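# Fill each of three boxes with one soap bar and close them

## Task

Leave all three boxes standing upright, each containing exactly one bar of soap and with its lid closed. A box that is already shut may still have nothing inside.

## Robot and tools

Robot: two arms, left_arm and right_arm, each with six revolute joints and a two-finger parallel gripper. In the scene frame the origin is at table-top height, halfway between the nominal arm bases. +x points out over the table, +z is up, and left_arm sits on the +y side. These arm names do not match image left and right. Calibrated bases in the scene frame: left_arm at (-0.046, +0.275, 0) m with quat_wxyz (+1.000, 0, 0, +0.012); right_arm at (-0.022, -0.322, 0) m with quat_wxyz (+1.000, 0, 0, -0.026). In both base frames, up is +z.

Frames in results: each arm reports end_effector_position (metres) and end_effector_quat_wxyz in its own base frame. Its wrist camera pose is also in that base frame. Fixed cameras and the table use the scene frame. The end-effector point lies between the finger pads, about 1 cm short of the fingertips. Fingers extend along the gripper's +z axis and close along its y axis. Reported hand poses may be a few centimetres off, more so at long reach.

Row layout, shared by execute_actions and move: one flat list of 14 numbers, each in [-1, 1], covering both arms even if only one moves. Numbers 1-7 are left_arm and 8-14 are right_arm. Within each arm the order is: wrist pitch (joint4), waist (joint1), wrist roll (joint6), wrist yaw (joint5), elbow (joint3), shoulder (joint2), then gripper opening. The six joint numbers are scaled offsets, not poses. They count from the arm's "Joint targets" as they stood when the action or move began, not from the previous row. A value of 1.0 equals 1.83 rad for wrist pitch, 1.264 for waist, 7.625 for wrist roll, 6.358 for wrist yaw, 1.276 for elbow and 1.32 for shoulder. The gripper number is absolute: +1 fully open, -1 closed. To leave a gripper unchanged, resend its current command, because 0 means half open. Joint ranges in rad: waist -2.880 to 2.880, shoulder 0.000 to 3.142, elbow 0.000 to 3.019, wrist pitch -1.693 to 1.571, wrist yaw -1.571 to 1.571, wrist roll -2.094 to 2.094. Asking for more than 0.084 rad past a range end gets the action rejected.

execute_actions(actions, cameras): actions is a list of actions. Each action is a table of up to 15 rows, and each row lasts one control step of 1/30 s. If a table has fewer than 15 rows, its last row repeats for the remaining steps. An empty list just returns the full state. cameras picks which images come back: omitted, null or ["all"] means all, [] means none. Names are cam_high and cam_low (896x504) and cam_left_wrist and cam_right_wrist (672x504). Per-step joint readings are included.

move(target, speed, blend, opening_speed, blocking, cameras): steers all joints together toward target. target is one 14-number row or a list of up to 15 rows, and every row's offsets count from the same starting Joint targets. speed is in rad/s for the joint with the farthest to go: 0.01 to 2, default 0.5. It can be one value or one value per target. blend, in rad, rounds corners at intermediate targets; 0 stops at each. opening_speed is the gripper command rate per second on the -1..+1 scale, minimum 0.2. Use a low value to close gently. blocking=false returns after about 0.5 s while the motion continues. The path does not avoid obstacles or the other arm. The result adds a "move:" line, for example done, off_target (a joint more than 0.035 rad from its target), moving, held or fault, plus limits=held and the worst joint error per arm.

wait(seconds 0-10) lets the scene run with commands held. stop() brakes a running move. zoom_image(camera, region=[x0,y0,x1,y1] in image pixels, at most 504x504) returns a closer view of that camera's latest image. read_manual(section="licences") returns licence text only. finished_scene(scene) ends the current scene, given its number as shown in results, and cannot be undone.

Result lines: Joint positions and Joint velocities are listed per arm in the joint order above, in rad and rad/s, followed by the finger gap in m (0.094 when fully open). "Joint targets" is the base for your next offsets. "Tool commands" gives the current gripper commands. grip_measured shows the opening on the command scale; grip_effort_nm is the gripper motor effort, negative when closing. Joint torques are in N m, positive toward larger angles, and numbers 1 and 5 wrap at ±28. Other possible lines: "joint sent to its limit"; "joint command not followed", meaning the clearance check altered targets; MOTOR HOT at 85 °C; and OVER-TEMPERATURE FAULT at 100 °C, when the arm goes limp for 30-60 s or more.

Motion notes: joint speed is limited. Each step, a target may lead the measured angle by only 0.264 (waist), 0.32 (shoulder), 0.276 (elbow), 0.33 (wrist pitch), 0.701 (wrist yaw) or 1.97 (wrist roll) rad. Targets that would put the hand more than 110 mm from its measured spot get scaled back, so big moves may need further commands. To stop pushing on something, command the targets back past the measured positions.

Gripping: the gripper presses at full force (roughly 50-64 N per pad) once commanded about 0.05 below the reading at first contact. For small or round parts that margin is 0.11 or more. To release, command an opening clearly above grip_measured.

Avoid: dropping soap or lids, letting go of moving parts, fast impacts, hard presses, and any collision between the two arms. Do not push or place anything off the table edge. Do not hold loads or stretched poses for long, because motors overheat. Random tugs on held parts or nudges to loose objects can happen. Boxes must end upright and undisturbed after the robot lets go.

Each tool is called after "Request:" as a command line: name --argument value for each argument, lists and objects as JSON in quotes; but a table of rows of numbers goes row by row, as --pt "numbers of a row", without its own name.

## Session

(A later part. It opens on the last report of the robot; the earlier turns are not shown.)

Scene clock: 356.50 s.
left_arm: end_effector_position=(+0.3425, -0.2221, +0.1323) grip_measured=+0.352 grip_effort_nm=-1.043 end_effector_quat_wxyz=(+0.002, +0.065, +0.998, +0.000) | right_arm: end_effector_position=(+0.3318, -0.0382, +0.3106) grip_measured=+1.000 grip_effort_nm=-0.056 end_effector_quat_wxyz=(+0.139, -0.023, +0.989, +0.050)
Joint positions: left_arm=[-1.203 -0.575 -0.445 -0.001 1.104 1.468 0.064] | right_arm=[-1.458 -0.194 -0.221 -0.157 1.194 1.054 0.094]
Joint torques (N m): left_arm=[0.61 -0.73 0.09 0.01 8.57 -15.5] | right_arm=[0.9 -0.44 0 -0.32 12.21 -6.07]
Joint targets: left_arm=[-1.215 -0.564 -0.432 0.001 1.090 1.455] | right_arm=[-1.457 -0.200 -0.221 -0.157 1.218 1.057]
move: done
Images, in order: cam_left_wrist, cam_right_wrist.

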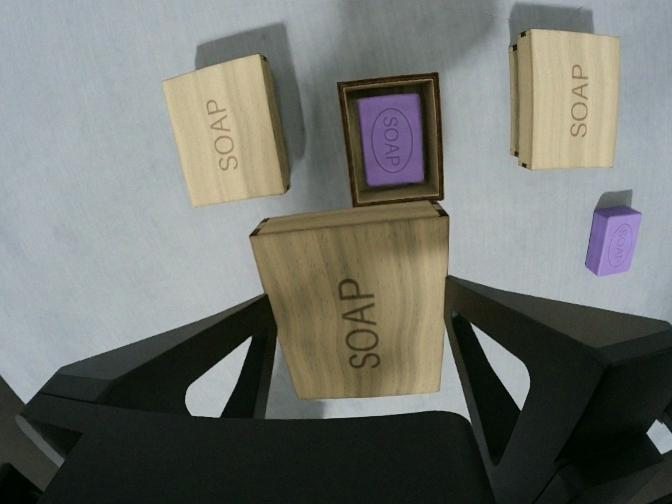

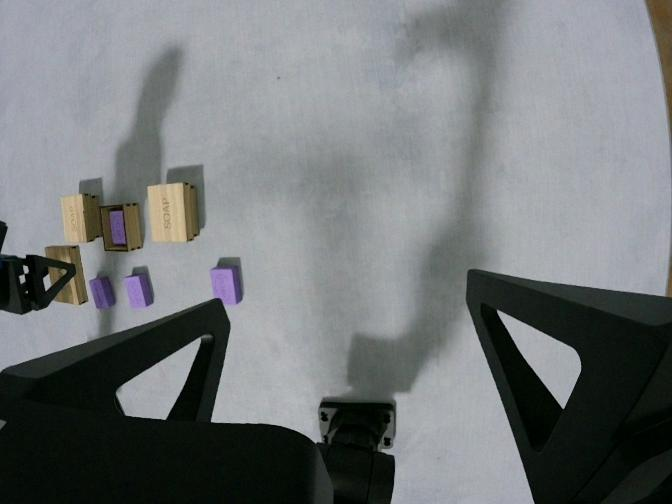

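Request:
move --target '[0.0803,-0.0055,-0.0009,0,0.0823,0.1932,0.12,0,0,0,0,0,0,1]' --speed 0.4 --cameras '["cam_low","cam_right_wrist","cam_high"]'

Request:
zoom_image --camera "cam_low" --region '[490, 240, 580, 310]'

Request:
zoom_image --camera "cam_right_wrist" --region '[50, 180, 210, 280]'

Scene clock: 444.23 s.
left_arm: end_effector_position=(+0.3770, -0.2445, +0.0589) grip_measured=+0.352 grip_effort_nm=-1.033 end_effector_quat_wxyz=(-0.019, +0.065, +0.998, +0.011) | right_arm: end_effector_position=(+0.3318, -0.0382, +0.3106) grip_measured=+1.000 grip_effort_nm=-0.056 end_effector_quat_wxyz=(+0.139, -0.023, +0.989, +0.050)
Joint positions: left_arm=[-1.08 -0.575 -0.445 -0.001 1.148 1.683 0.064] | right_arm=[-1.458 -0.194 -0.221 -0.157 1.194 1.054 0.094]
Joint torques (N m): left_arm=[1.51 -1.32 0.01 0 13.2 -14.8] | right_arm=[0.9 -0.5 0 -0.32 12.21 -6.07]
Joint targets: left_arm=[-1.068 -0.571 -0.439 0.001 1.195 1.710] | right_arm=[-1.457 -0.200 -0.221 -0.157 1.218 1.057]
move: off_target (left_arm); left_arm: the elbow is farthest, 0.047 rad from its target
Images, in order: cam_high, cam_low, cam_right_wrist.

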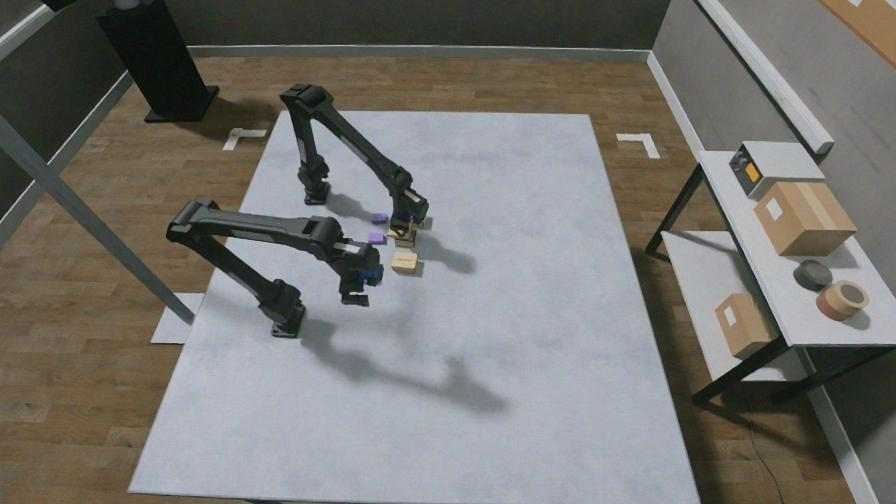

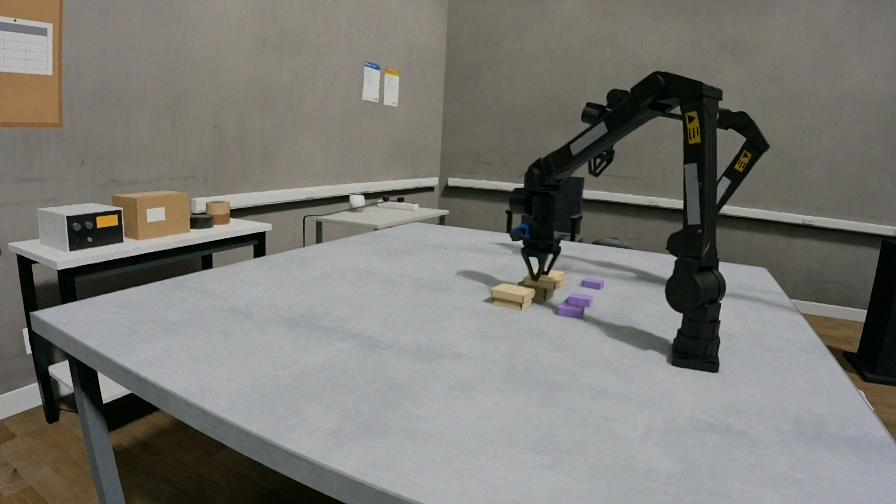

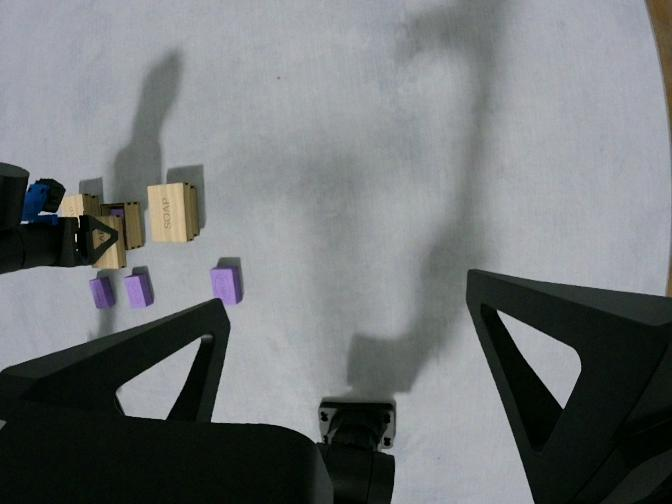

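Scaled by 5.600 from the camera's 896x504 image, which has a finer 1280x720 frame.

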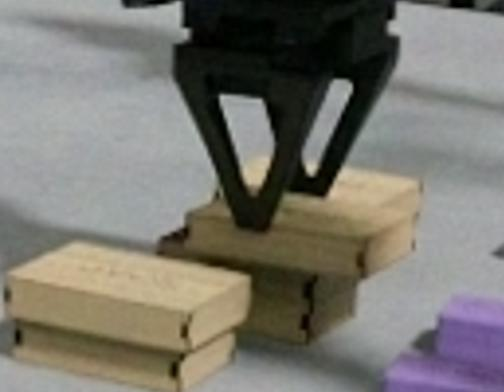

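Scaled by 3.150 from the camera's 672x504 image, which has a finer 960x720 frame.

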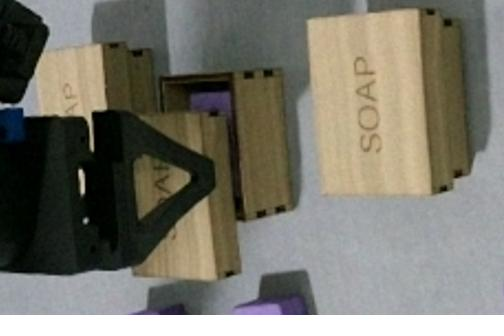

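Request:
move --pt "0 0 0 0 0.0353 0 0.12 0 0 0 0 0 0 1" --pt "0.011 0 0 0 0.0353 0.0152 0.12 0 0 0 0 0 0 1" --speed 0.2 --cameras '["cam_low","cam_right_wrist"]'

Request:
zoom_image --camera "cam_low" --region '[490, 240, 580, 310]'

Request:
zoom_image --camera "cam_right_wrist" --region '[50, 180, 210, 280]'

Scene clock: 473.97 s.
left_arm: end_effector_position=(+0.3959, -0.2568, +0.0631) grip_measured=+0.352 grip_effort_nm=-1.033 end_effector_quat_wxyz=(-0.001, +0.065, +0.998, +0.001) | right_arm: end_effector_position=(+0.3318, -0.0382, +0.3106) grip_measured=+1.000 grip_effort_nm=-0.051 end_effector_quat_wxyz=(+0.139, -0.023, +0.989, +0.050)
Joint positions: left_arm=[-1.061 -0.575 -0.445 -0.001 1.192 1.706 0.064] | right_arm=[-1.458 -0.194 -0.221 -0.157 1.194 1.054 0.094]
Joint torques (N m): left_arm=[1.65 -1.26 0.01 0 13.46 -16.15] | right_arm=[0.88 -0.44 0 -0.32 12.21 -6.07]
Joint targets: left_arm=[-1.048 -0.571 -0.439 0.001 1.239 1.730] | right_arm=[-1.457 -0.200 -0.221 -0.157 1.218 1.057]
move: off_target (left_arm); left_arm: the elbow is farthest, 0.048 rad from its target
Images, in order: cam_low, cam_right_wrist.

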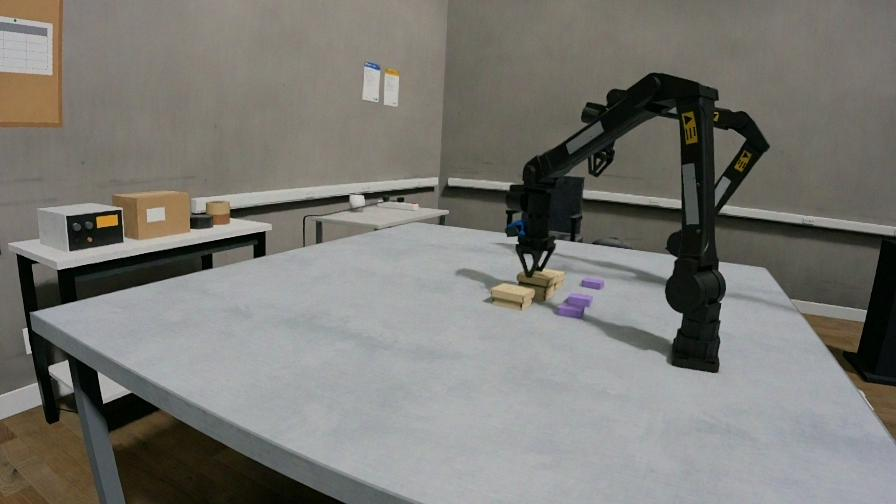

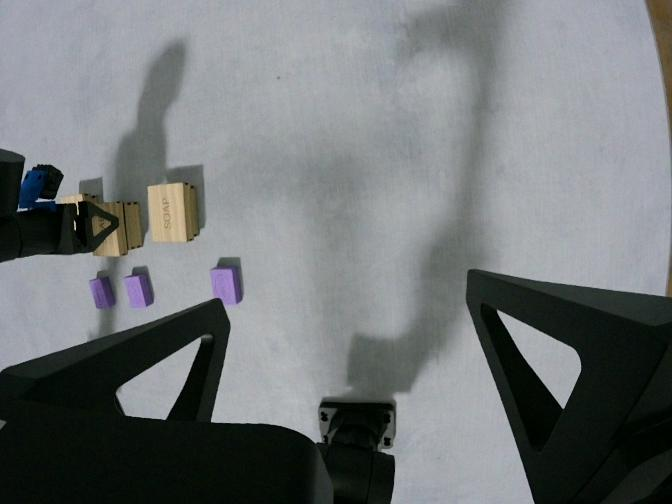

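Scaled by 5.600 from the camera's 896x504 image, which has a finer 1280x720 frame.

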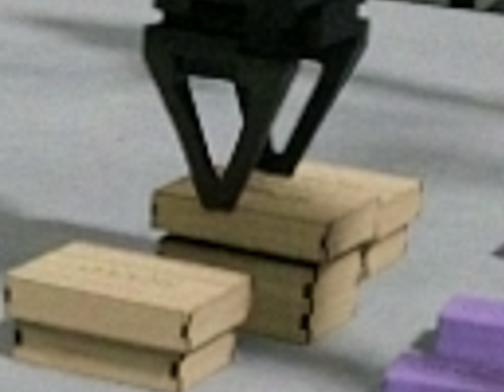

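Scaled by 3.150 from the camera's 672x504 image, which has a finer 960x720 frame.

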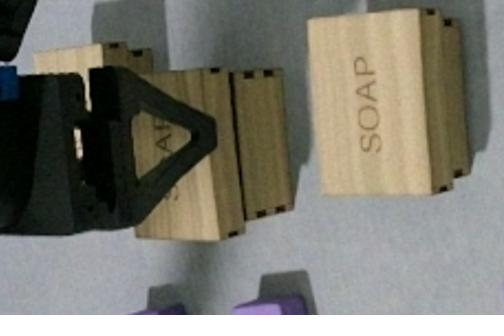

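Request:
move --pt "0 0 0 0 -0.0353 0 0.12 0 0 0 0 0 0 1" --pt "0.0264 0 0 0 -0.0596 0.0215 0.12 0 0 0 0 0 0 1" --speed 0.1 --cameras '["cam_low","cam_right_wrist","cam_left_wrist"]'

Request:
zoom_image --camera "cam_low" --region '[490, 240, 580, 310]'

Request:
zoom_image --camera "cam_right_wrist" --region '[50, 180, 210, 280]'

Scene clock: 499.00 s.
left_arm: end_effector_position=(+0.4012, -0.2601, +0.0537) grip_measured=+0.352 grip_effort_nm=-1.038 end_effector_quat_wxyz=(+0.008, +0.065, +0.998, -0.004) | right_arm: end_effector_position=(+0.3318, -0.0382, +0.3106) grip_measured=+1.000 grip_effort_nm=-0.051 end_effector_quat_wxyz=(+0.139, -0.023, +0.989, +0.050)
Joint positions: left_arm=[-1.015 -0.575 -0.445 -0.001 1.183 1.72 0.064] | right_arm=[-1.458 -0.194 -0.221 -0.157 1.194 1.054 0.094]
Joint torques (N m): left_arm=[1.65 -1.26 0.01 0 7.27 -14.45] | right_arm=[0.9 -0.44 0 -0.32 12.21 -6.07]
Joint targets: left_arm=[-1.000 -0.571 -0.439 0.000 1.164 1.759] | right_arm=[-1.457 -0.200 -0.221 -0.157 1.218 1.057]
move: off_target (left_arm); left_arm: the shoulder is farthest, 0.038 rad from its target
Images, in order: cam_low, cam_left_wrist, cam_right_wrist.

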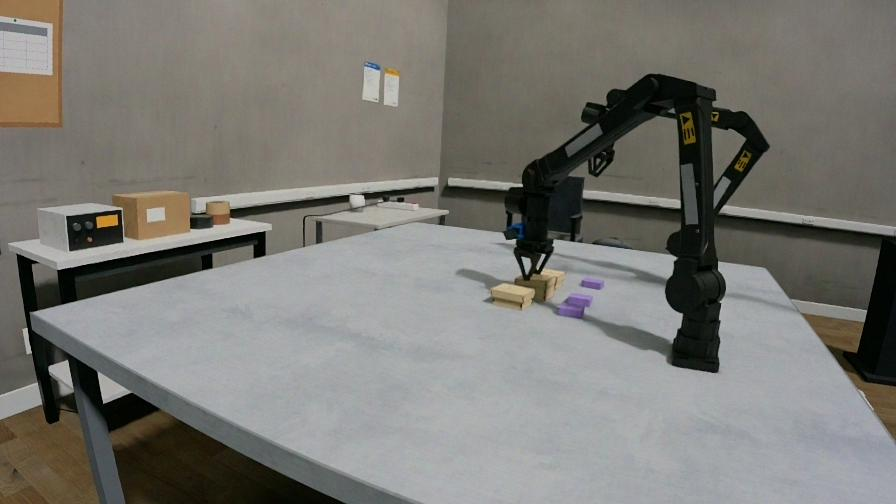

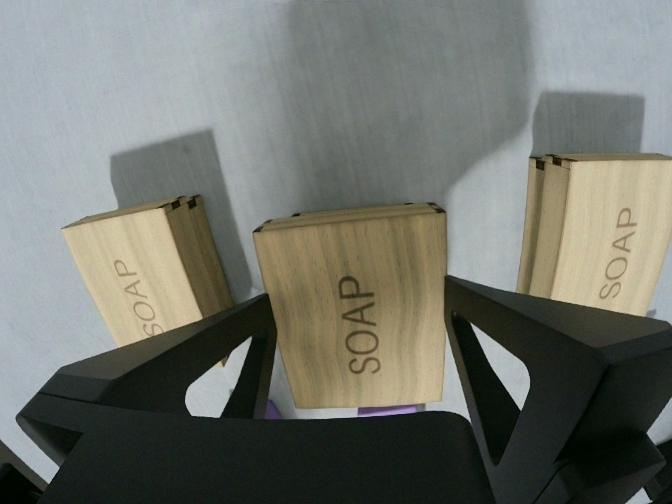

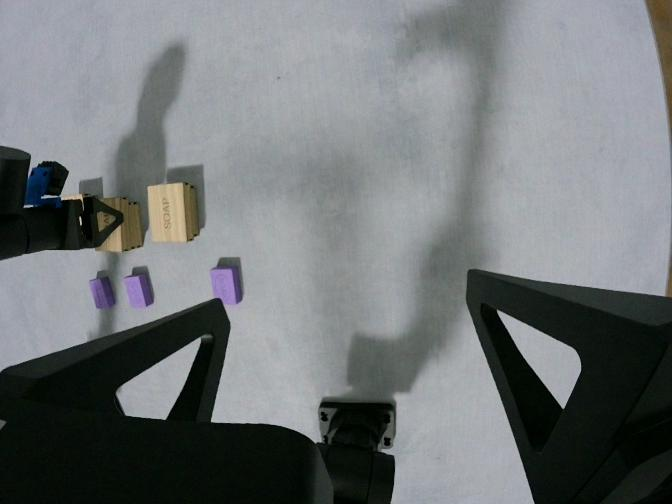

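Scaled by 5.600 from the camera's 896x504 image, which has a finer 1280x720 frame.

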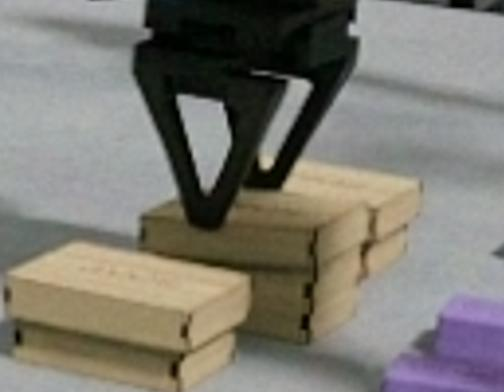

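Scaled by 3.150 from the camera's 672x504 image, which has a finer 960x720 frame.

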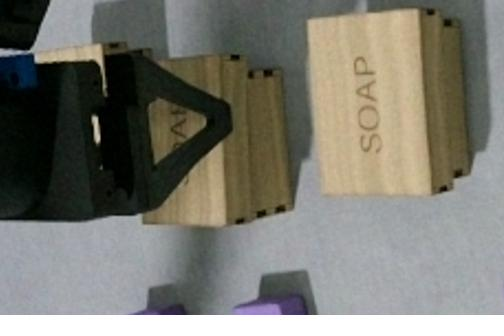

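Request:
move --pt "0 0 0 0 0 -0.042 0.12 0 0 0 0 0 0 1" --pt "-0.0208 0 0 0 0 -0.042 0.12 0 0 0 0 0 0 1" --pt "-0.0208 0 0 0 0 0.0114 0.12 0 0 0 0 0 0 1" --speed 0.1 --cameras '["cam_low","cam_right_wrist"]'

Request:
zoom_image --camera "cam_low" --region '[490, 240, 580, 310]'

Request:
zoom_image --camera "cam_right_wrist" --region '[50, 180, 210, 280]'

Scene clock: 517.70 s.
left_arm: end_effector_position=(+0.3952, -0.2565, +0.0426) grip_measured=+0.352 grip_effort_nm=-1.043 end_effector_quat_wxyz=(-0.008, +0.065, +0.998, +0.005) | right_arm: end_effector_position=(+0.3318, -0.0382, +0.3106) grip_measured=+1.000 grip_effort_nm=-0.046 end_effector_quat_wxyz=(+0.139, -0.023, +0.989, +0.050)
Joint positions: left_arm=[-1.027 -0.575 -0.445 0 1.178 1.741 0.063] | right_arm=[-1.458 -0.194 -0.221 -0.157 1.194 1.054 0.094]
Joint torques (N m): left_arm=[0.62 -1.32 0.01 -0.05 7.53 -15.44] | right_arm=[0.9 -0.5 0 -0.32 12.22 -6.07]
Joint targets: left_arm=[-1.038 -0.571 -0.439 0.001 1.164 1.774] | right_arm=[-1.457 -0.200 -0.221 -0.157 1.218 1.057]
move: done
Images, in order: cam_low, cam_right_wrist.

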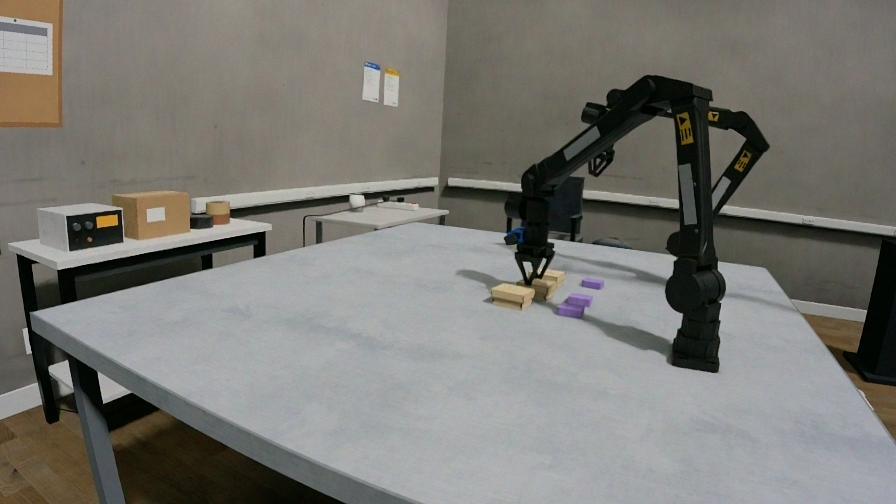

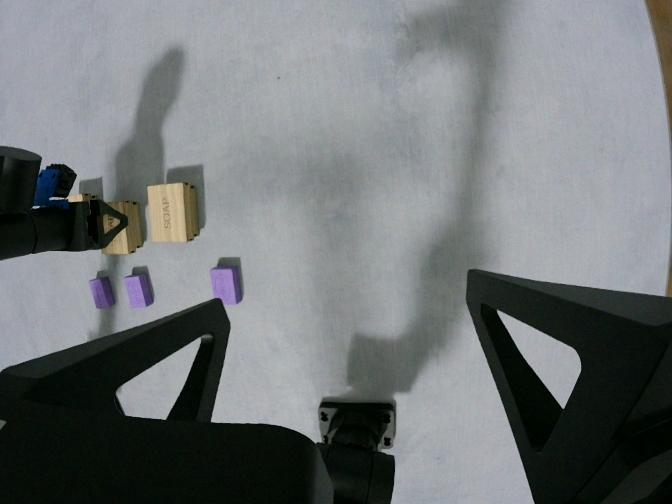

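Scaled by 5.600 from the camera's 896x504 image, which has a finer 1280x720 frame.

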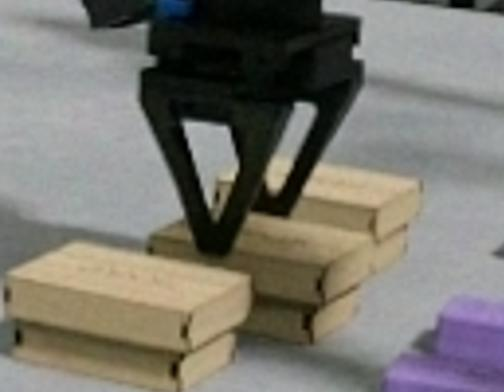

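Scaled by 3.150 from the camera's 672x504 image, which has a finer 960x720 frame.

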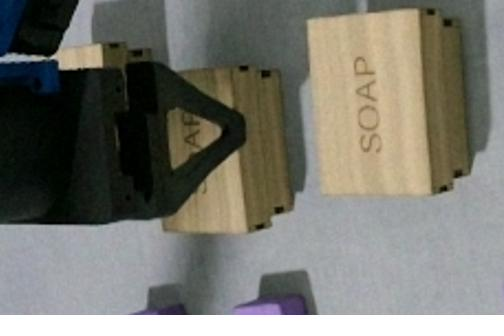

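Request:
move --pt "0 0 0 0 0 0 0.9 0 0 0 0 0 0 1" --pt "0 0 0 0 0 -0.12 0.9 0 0 0 0 0 0 1" --pt "-0.1273 -0.1377 -0.0277 0 0.279 0.035 1 0 0 0 0 0 0 1" --speed '[0.5,0.5,0.8]' --opening_speed 1.0 --cameras '["cam_left_wrist","cam_right_wrist"]'

Request:
zoom_image --camera "cam_right_wrist" --region '[50, 170, 250, 320]'

Scene clock: 554.27 s.
left_arm: end_effector_position=(+0.3861, -0.3606, +0.1176) grip_measured=+0.997 grip_effort_nm=0.115 end_effector_quat_wxyz=(-0.006, +0.057, +0.998, +0.004) | right_arm: end_effector_position=(+0.3318, -0.0382, +0.3106) grip_measured=+1.000 grip_effort_nm=-0.051 end_effector_quat_wxyz=(+0.139, -0.023, +0.989, +0.050)
Joint positions: left_arm=[-1.26 -0.75 -0.637 0 1.463 1.788 0.094] | right_arm=[-1.458 -0.194 -0.221 -0.157 1.194 1.054 0.094]
Joint torques (N m): left_arm=[0.59 -1.2 -0.21 -0.07 15.04 -17.44] | right_arm=[0.9 -0.44 0 -0.32 12.21 -6.07]
Joint targets: left_arm=[-1.271 -0.745 -0.650 0.001 1.519 1.820] | right_arm=[-1.457 -0.200 -0.221 -0.157 1.218 1.057]
move: off_target (left_arm); target 3's new numbers were sent with left_arm's elbow 0.057 rad from that target; left_arm: the elbow is farthest, 0.057 rad from its target
Images, in order: cam_left_wrist, cam_right_wrist.

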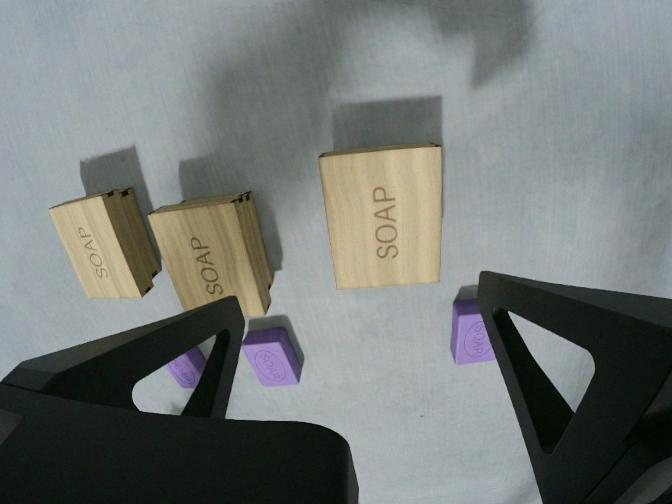

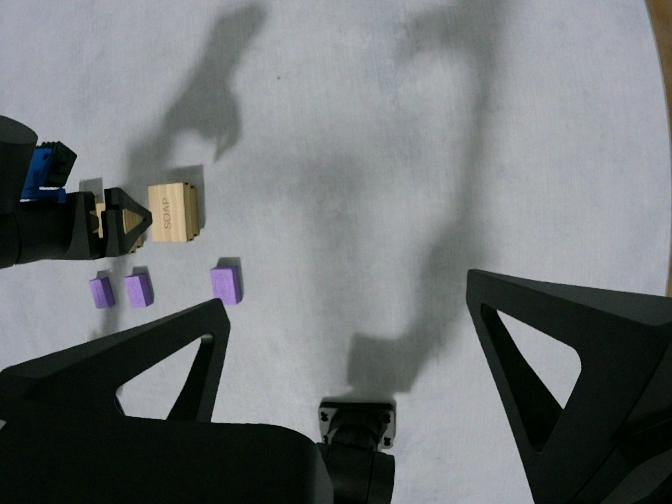

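Scaled by 2.520 from the camera's 672x504 image, which has a finer 960x720 frame.

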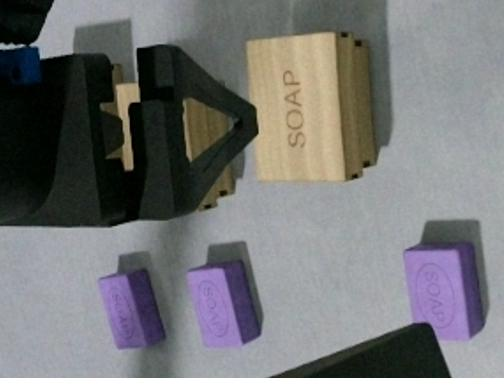

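Request:
move --pt "0.1104 -0.0127 -0.0018 0 -0.0933 0.0705 1 0 0 0 0 0 0 1" --pt "0.1104 -0.0127 -0.0018 0 -0.0933 0.0705 0.12 0 0 0 0 0 0 1" --speed 0.35 --opening_speed 0.5 --cameras '["cam_left_wrist","cam_low"]'

Scene clock: 576.30 s.
left_arm: end_effector_position=(+0.3993, -0.3729, +0.0458) grip_measured=+0.338 grip_effort_nm=-1.018 end_effector_quat_wxyz=(+0.004, +0.050, +0.999, -0.003) | right_arm: end_effector_position=(+0.3318, -0.0382, +0.3106) grip_measured=+1.000 grip_effort_nm=-0.051 end_effector_quat_wxyz=(+0.139, -0.023, +0.989, +0.050)
Joint positions: left_arm=[-1.08 -0.75 -0.651 0 1.41 1.891 0.063] | right_arm=[-1.458 -0.194 -0.221 -0.157 1.194 1.054 0.094]
Joint torques (N m): left_arm=[1.57 -2.37 -0.21 -0.07 8.49 -19.31] | right_arm=[0.9 -0.5 0 -0.32 12.21 -6.07]
Motor temperatures (°C): left_arm=[28 30 29 28 46 35 32] | right_arm=[32 33 28 30 48 30 30]
Heat: left arm: hottest elbow 46 °C; right arm: hottest elbow 48 °C.
Joint targets: left_arm=[-1.069 -0.761 -0.664 0.001 1.401 1.913] | right_arm=[-1.457 -0.200 -0.221 -0.157 1.218 1.057]
move: done
Images, in order: cam_low, cam_left_wrist.

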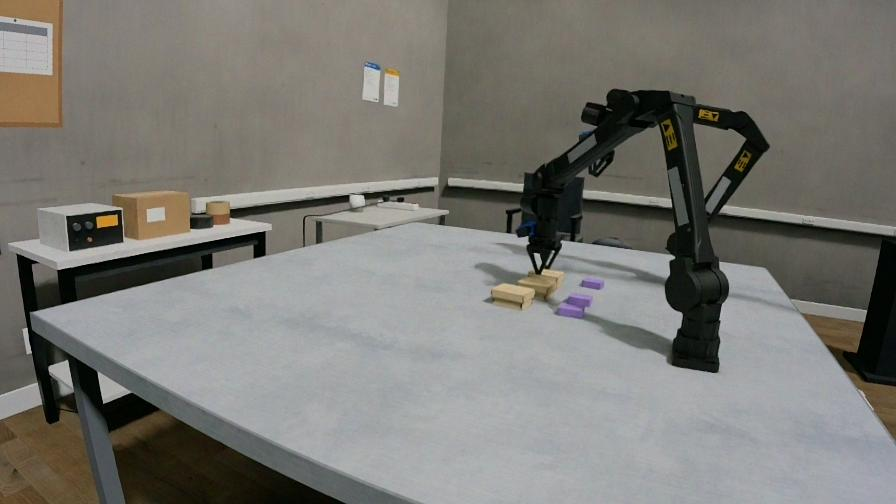

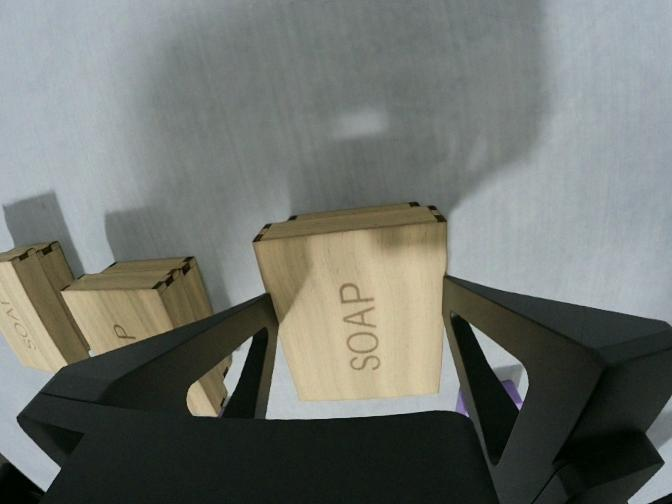

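Request:
move --pt "-0.016 0 0 0 0 -0.0455 0.12 0 0 0 0 0 0 1" --pt "-0.125 0 0 0 0 -0.19 0.12 0 0 0 0 0 0 1" --speed '[0.12,0.4]'

Request:
zoom_image --camera "cam_right_wrist" --region '[50, 170, 250, 320]'

Request:
zoom_image --camera "cam_high" --region '[340, 190, 460, 300]'

Scene clock: 595.70 s.
left_arm: end_effector_position=(+0.3667, -0.3425, +0.1602) grip_measured=+0.336 grip_effort_nm=-1.048 end_effector_quat_wxyz=(+0.012, +0.050, +0.999, -0.010) | right_arm: end_effector_position=(+0.3318, -0.0382, +0.3106) grip_measured=+1.000 grip_effort_nm=-0.051 end_effector_quat_wxyz=(+0.139, -0.023, +0.989, +0.050)
Joint positions: left_arm=[-1.286 -0.75 -0.651 0 1.41 1.662 0.063] | right_arm=[-1.458 -0.194 -0.221 -0.157 1.194 1.054 0.094]
Joint torques (N m): left_arm=[0.66 -2.37 -0.21 -0.07 9.25 -18.26] | right_arm=[0.88 -0.5 0 -0.32 12.21 -6.07]
Joint targets: left_arm=[-1.297 -0.761 -0.664 0.001 1.401 1.662] | right_arm=[-1.457 -0.200 -0.221 -0.157 1.218 1.057]
move: done

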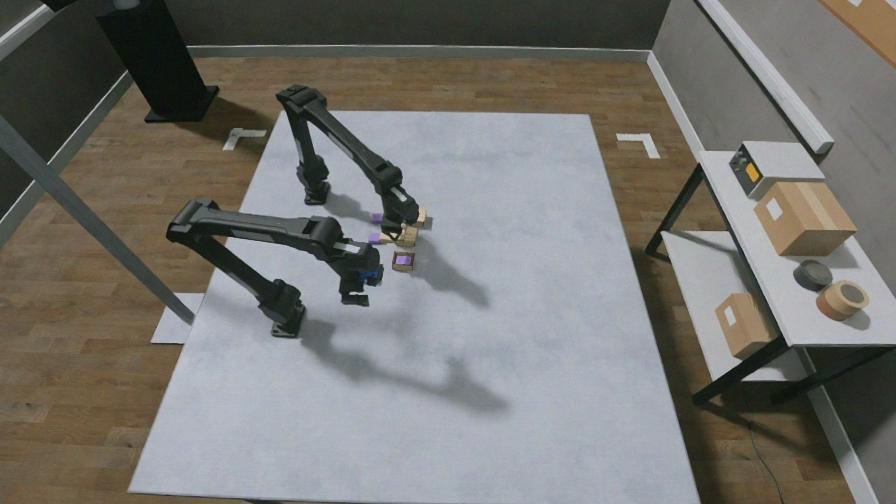

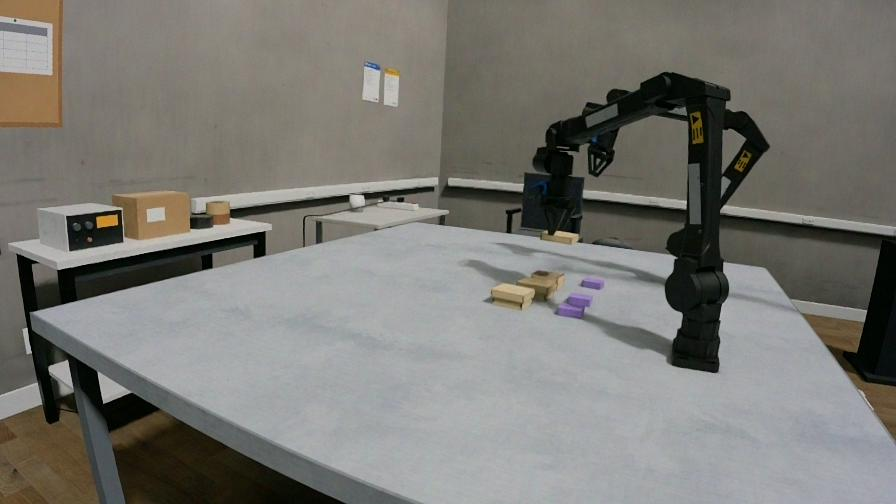

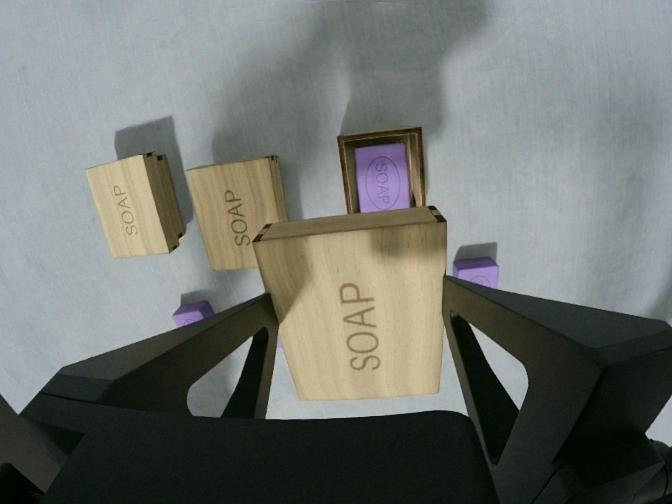

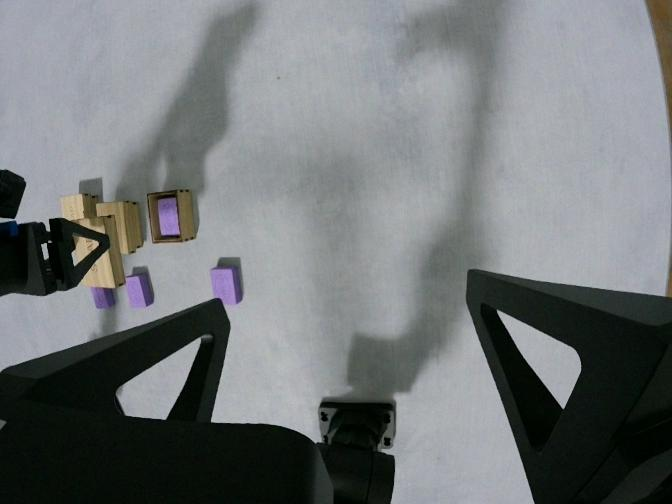

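Scaled by 2.520 from the camera's 672x504 image, which has a finer 960x720 frame.

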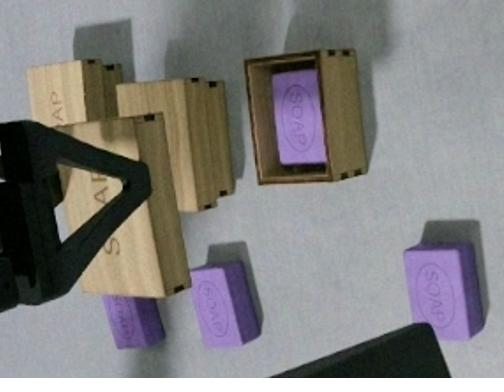

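Scaled by 4.200 from the camera's 896x504 image, which has a finer 1280x720 frame.

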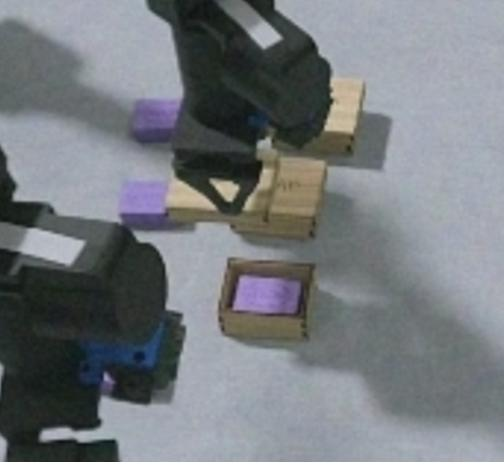

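Request:
move --target '[0.1186,0.0206,0,0,0,0.1614,0.12,0,0,0,0,0,0,1]' --speed 0.35 --cameras '["cam_low","cam_right_wrist"]'

Request:
zoom_image --camera "cam_right_wrist" --region '[90, 160, 250, 260]'

Request:
zoom_image --camera "cam_low" --region '[490, 240, 590, 310]'

Scene clock: 638.93 s.
left_arm: end_effector_position=(+0.3996, -0.3711, +0.0627) grip_measured=+0.336 grip_effort_nm=-1.033 end_effector_quat_wxyz=(+0.011, +0.048, +0.999, -0.009) | right_arm: end_effector_position=(+0.3318, -0.0382, +0.3106) grip_measured=+1.000 grip_effort_nm=-0.046 end_effector_quat_wxyz=(+0.139, -0.023, +0.989, +0.050)
Joint positions: left_arm=[-1.094 -0.748 -0.651 0 1.41 1.859 0.063] | right_arm=[-1.458 -0.194 -0.221 -0.157 1.194 1.054 0.094]
Joint torques (N m): left_arm=[1.63 -0.67 -0.21 -0.07 8.61 -19.37] | right_arm=[0.88 -0.44 0 -0.32 12.21 -6.07]
Joint targets: left_arm=[-1.081 -0.735 -0.664 0.001 1.401 1.875] | right_arm=[-1.457 -0.200 -0.221 -0.157 1.218 1.057]
move: done
Images, in order: cam_low, cam_right_wrist.

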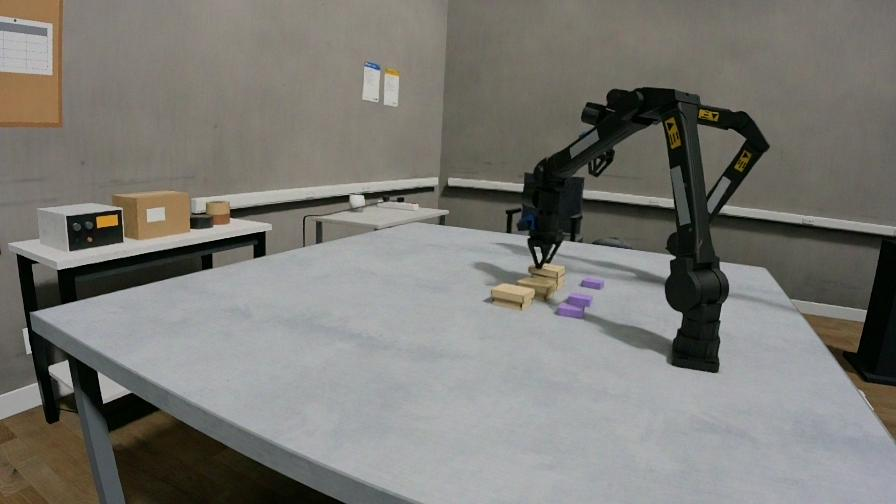

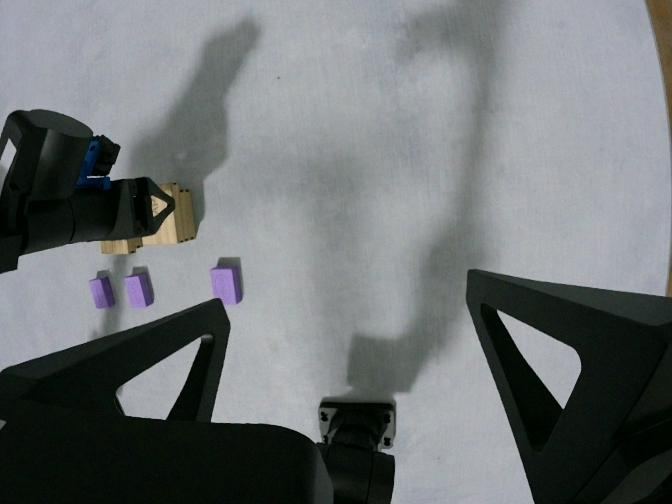

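Scaled by 3.150 from the camera's 672x504 image, which has a finer 960x720 frame.

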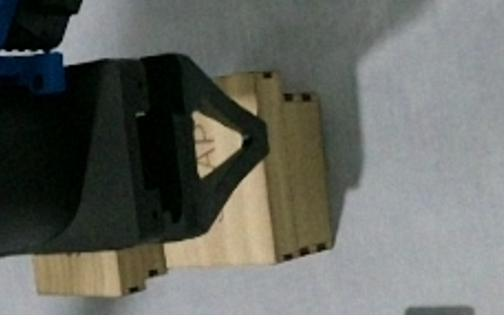

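Scaled by 5.040 from the camera's 896x504 image, which has a finer 1280x720 frame.

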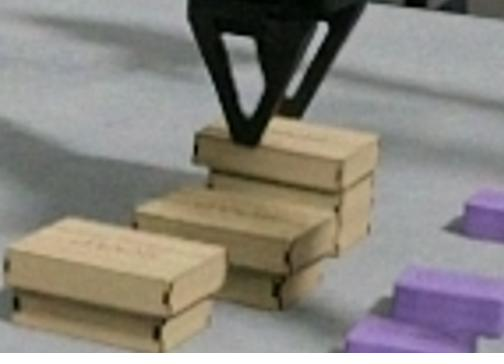

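Request:
move --pt "-0.0202 0 0 0 0 0 0.12 0 0 0 0 0 0 1" --pt "-0.0202 0 0 0 0 0.033 0.12 0 0 0 0 0 0 1" --speed 0.1 --cameras '["cam_low","cam_right_wrist"]'

Request:
zoom_image --camera "cam_low" --region '[490, 240, 590, 310]'

Request:
zoom_image --camera "cam_right_wrist" --region '[90, 160, 250, 260]'

Scene clock: 655.67 s.
left_arm: end_effector_position=(+0.3971, -0.3677, +0.0537) grip_measured=+0.335 grip_effort_nm=-1.038 end_effector_quat_wxyz=(-0.001, +0.046, +0.999, +0.000) | right_arm: end_effector_position=(+0.3318, -0.0382, +0.3106) grip_measured=+1.000 grip_effort_nm=-0.051 end_effector_quat_wxyz=(+0.139, -0.023, +0.989, +0.050)
Joint positions: left_arm=[-1.106 -0.746 -0.653 0 1.41 1.876 0.063] | right_arm=[-1.458 -0.194 -0.221 -0.157 1.194 1.054 0.094]
Joint torques (N m): left_arm=[0.58 -0.73 -0.18 -0.07 8.54 -17.08] | right_arm=[0.9 -0.44 0 -0.32 12.22 -6.07]
Joint targets: left_arm=[-1.118 -0.735 -0.664 0.001 1.401 1.919] | right_arm=[-1.457 -0.200 -0.221 -0.157 1.218 1.057]
move: off_target (left_arm); left_arm: the shoulder is farthest, 0.043 rad from its target
Images, in order: cam_low, cam_right_wrist.

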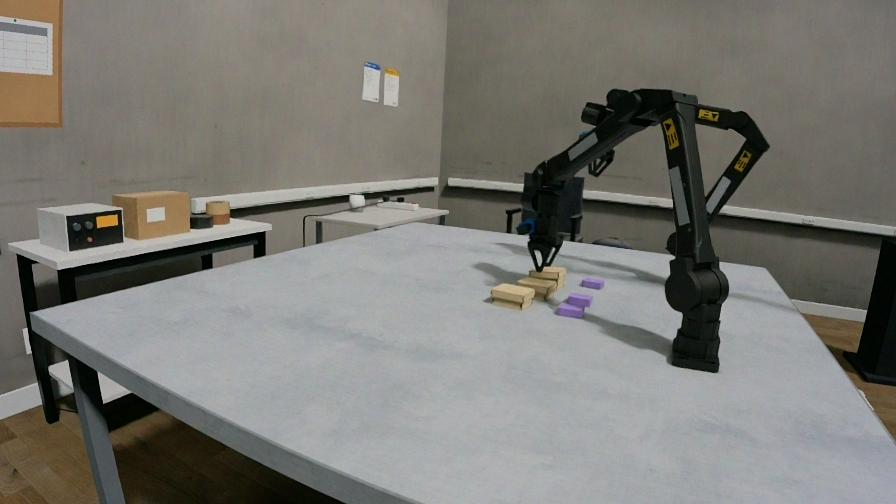

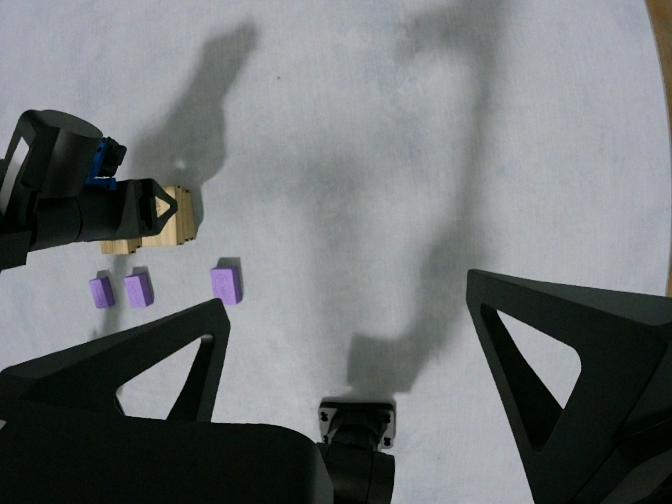

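Scaled by 5.040 from the camera's 896x504 image, which has a finer 1280x720 frame.

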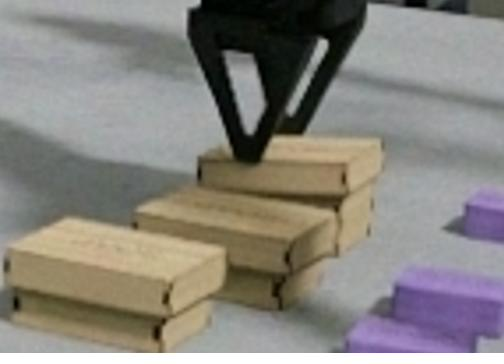

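Scaled by 3.150 from the camera's 672x504 image, which has a finer 960x720 frame.

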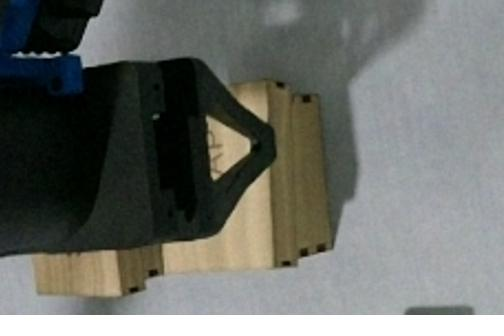

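Request:
move --pt "0 0 0 0 0 -0.042 0.12 0 0 0 0 0 0 1" --pt "0 -0.022 0 0 0 -0.042 0.12 0 0 0 0 0 0 1" --pt "0 -0.022 0 0 0 0.0 0.12 0 0 0 0 0 0 1" --speed 0.1 --cameras '["cam_low","cam_right_wrist","cam_left_wrist"]'

Request:
zoom_image --camera "cam_low" --region '[490, 240, 590, 310]'

Request:
zoom_image --camera "cam_right_wrist" --region '[90, 160, 250, 260]'

Scene clock: 672.33 s.
left_arm: end_effector_position=(+0.3965, -0.3685, +0.0543) grip_measured=+0.335 grip_effort_nm=-1.038 end_effector_quat_wxyz=(+0.000, +0.047, +0.999, +0.000) | right_arm: end_effector_position=(+0.3318, -0.0382, +0.3106) grip_measured=+1.000 grip_effort_nm=-0.046 end_effector_quat_wxyz=(+0.139, -0.023, +0.989, +0.050)
Joint positions: left_arm=[-1.106 -0.748 -0.654 0 1.41 1.875 0.063] | right_arm=[-1.458 -0.194 -0.221 -0.157 1.194 1.054 0.094]
Joint torques (N m): left_arm=[0.55 -2.73 -0.19 -0.07 8.66 -17.03] | right_arm=[0.9 -0.5 0 -0.32 12.21 -6.07]
Joint targets: left_arm=[-1.118 -0.763 -0.664 0.001 1.401 1.919] | right_arm=[-1.457 -0.200 -0.221 -0.157 1.218 1.057]
move: off_target (left_arm); left_arm: the shoulder is farthest, 0.044 rad from its target
Images, in order: cam_low, cam_left_wrist, cam_right_wrist.

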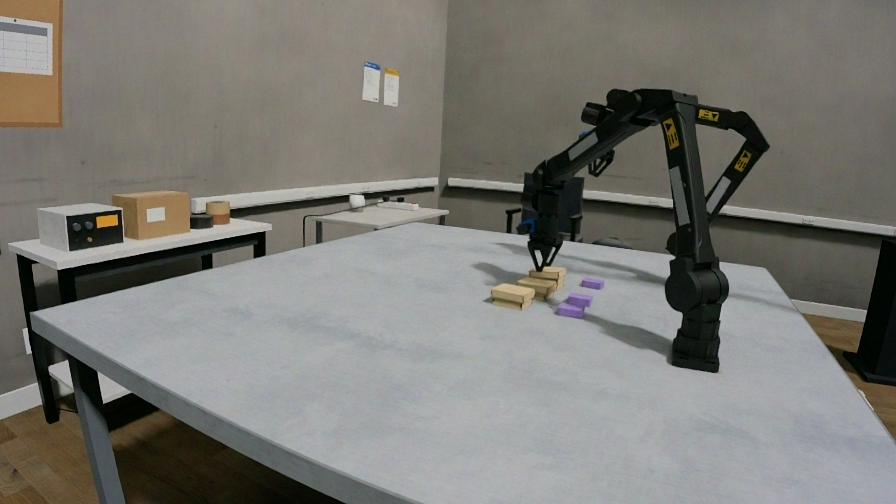

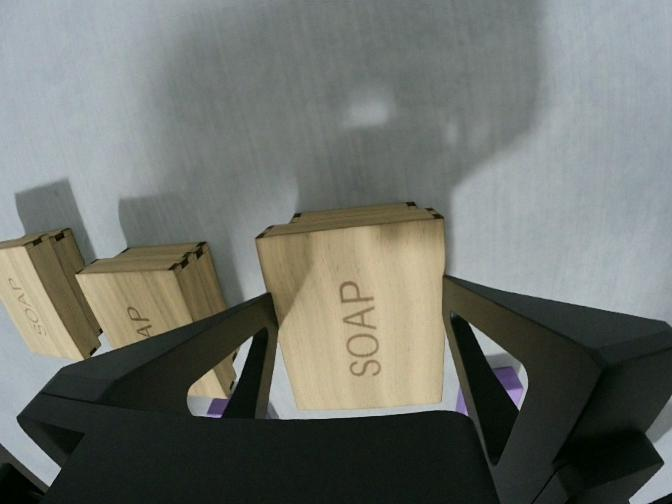

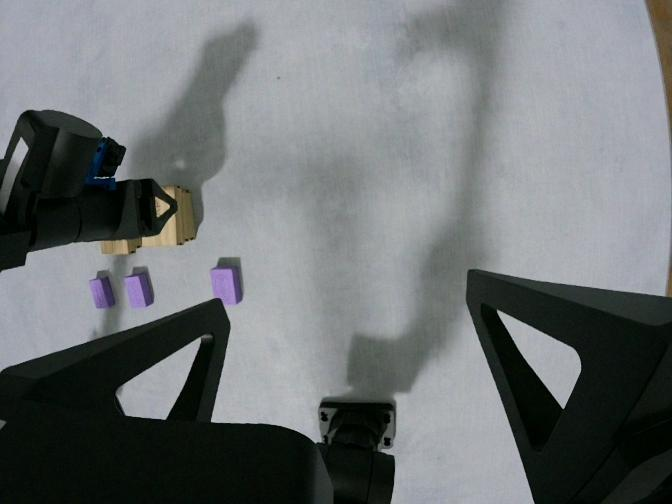

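Scaled by 5.040 from the camera's 896x504 image, which has a finer 1280x720 frame.

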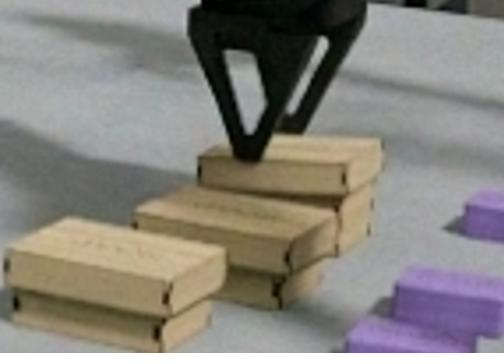

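Scaled by 3.150 from the camera's 672x504 image, which has a finer 960x720 frame.

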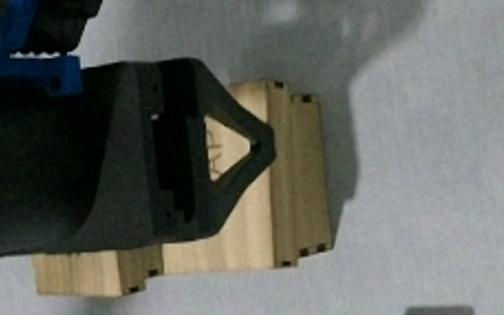

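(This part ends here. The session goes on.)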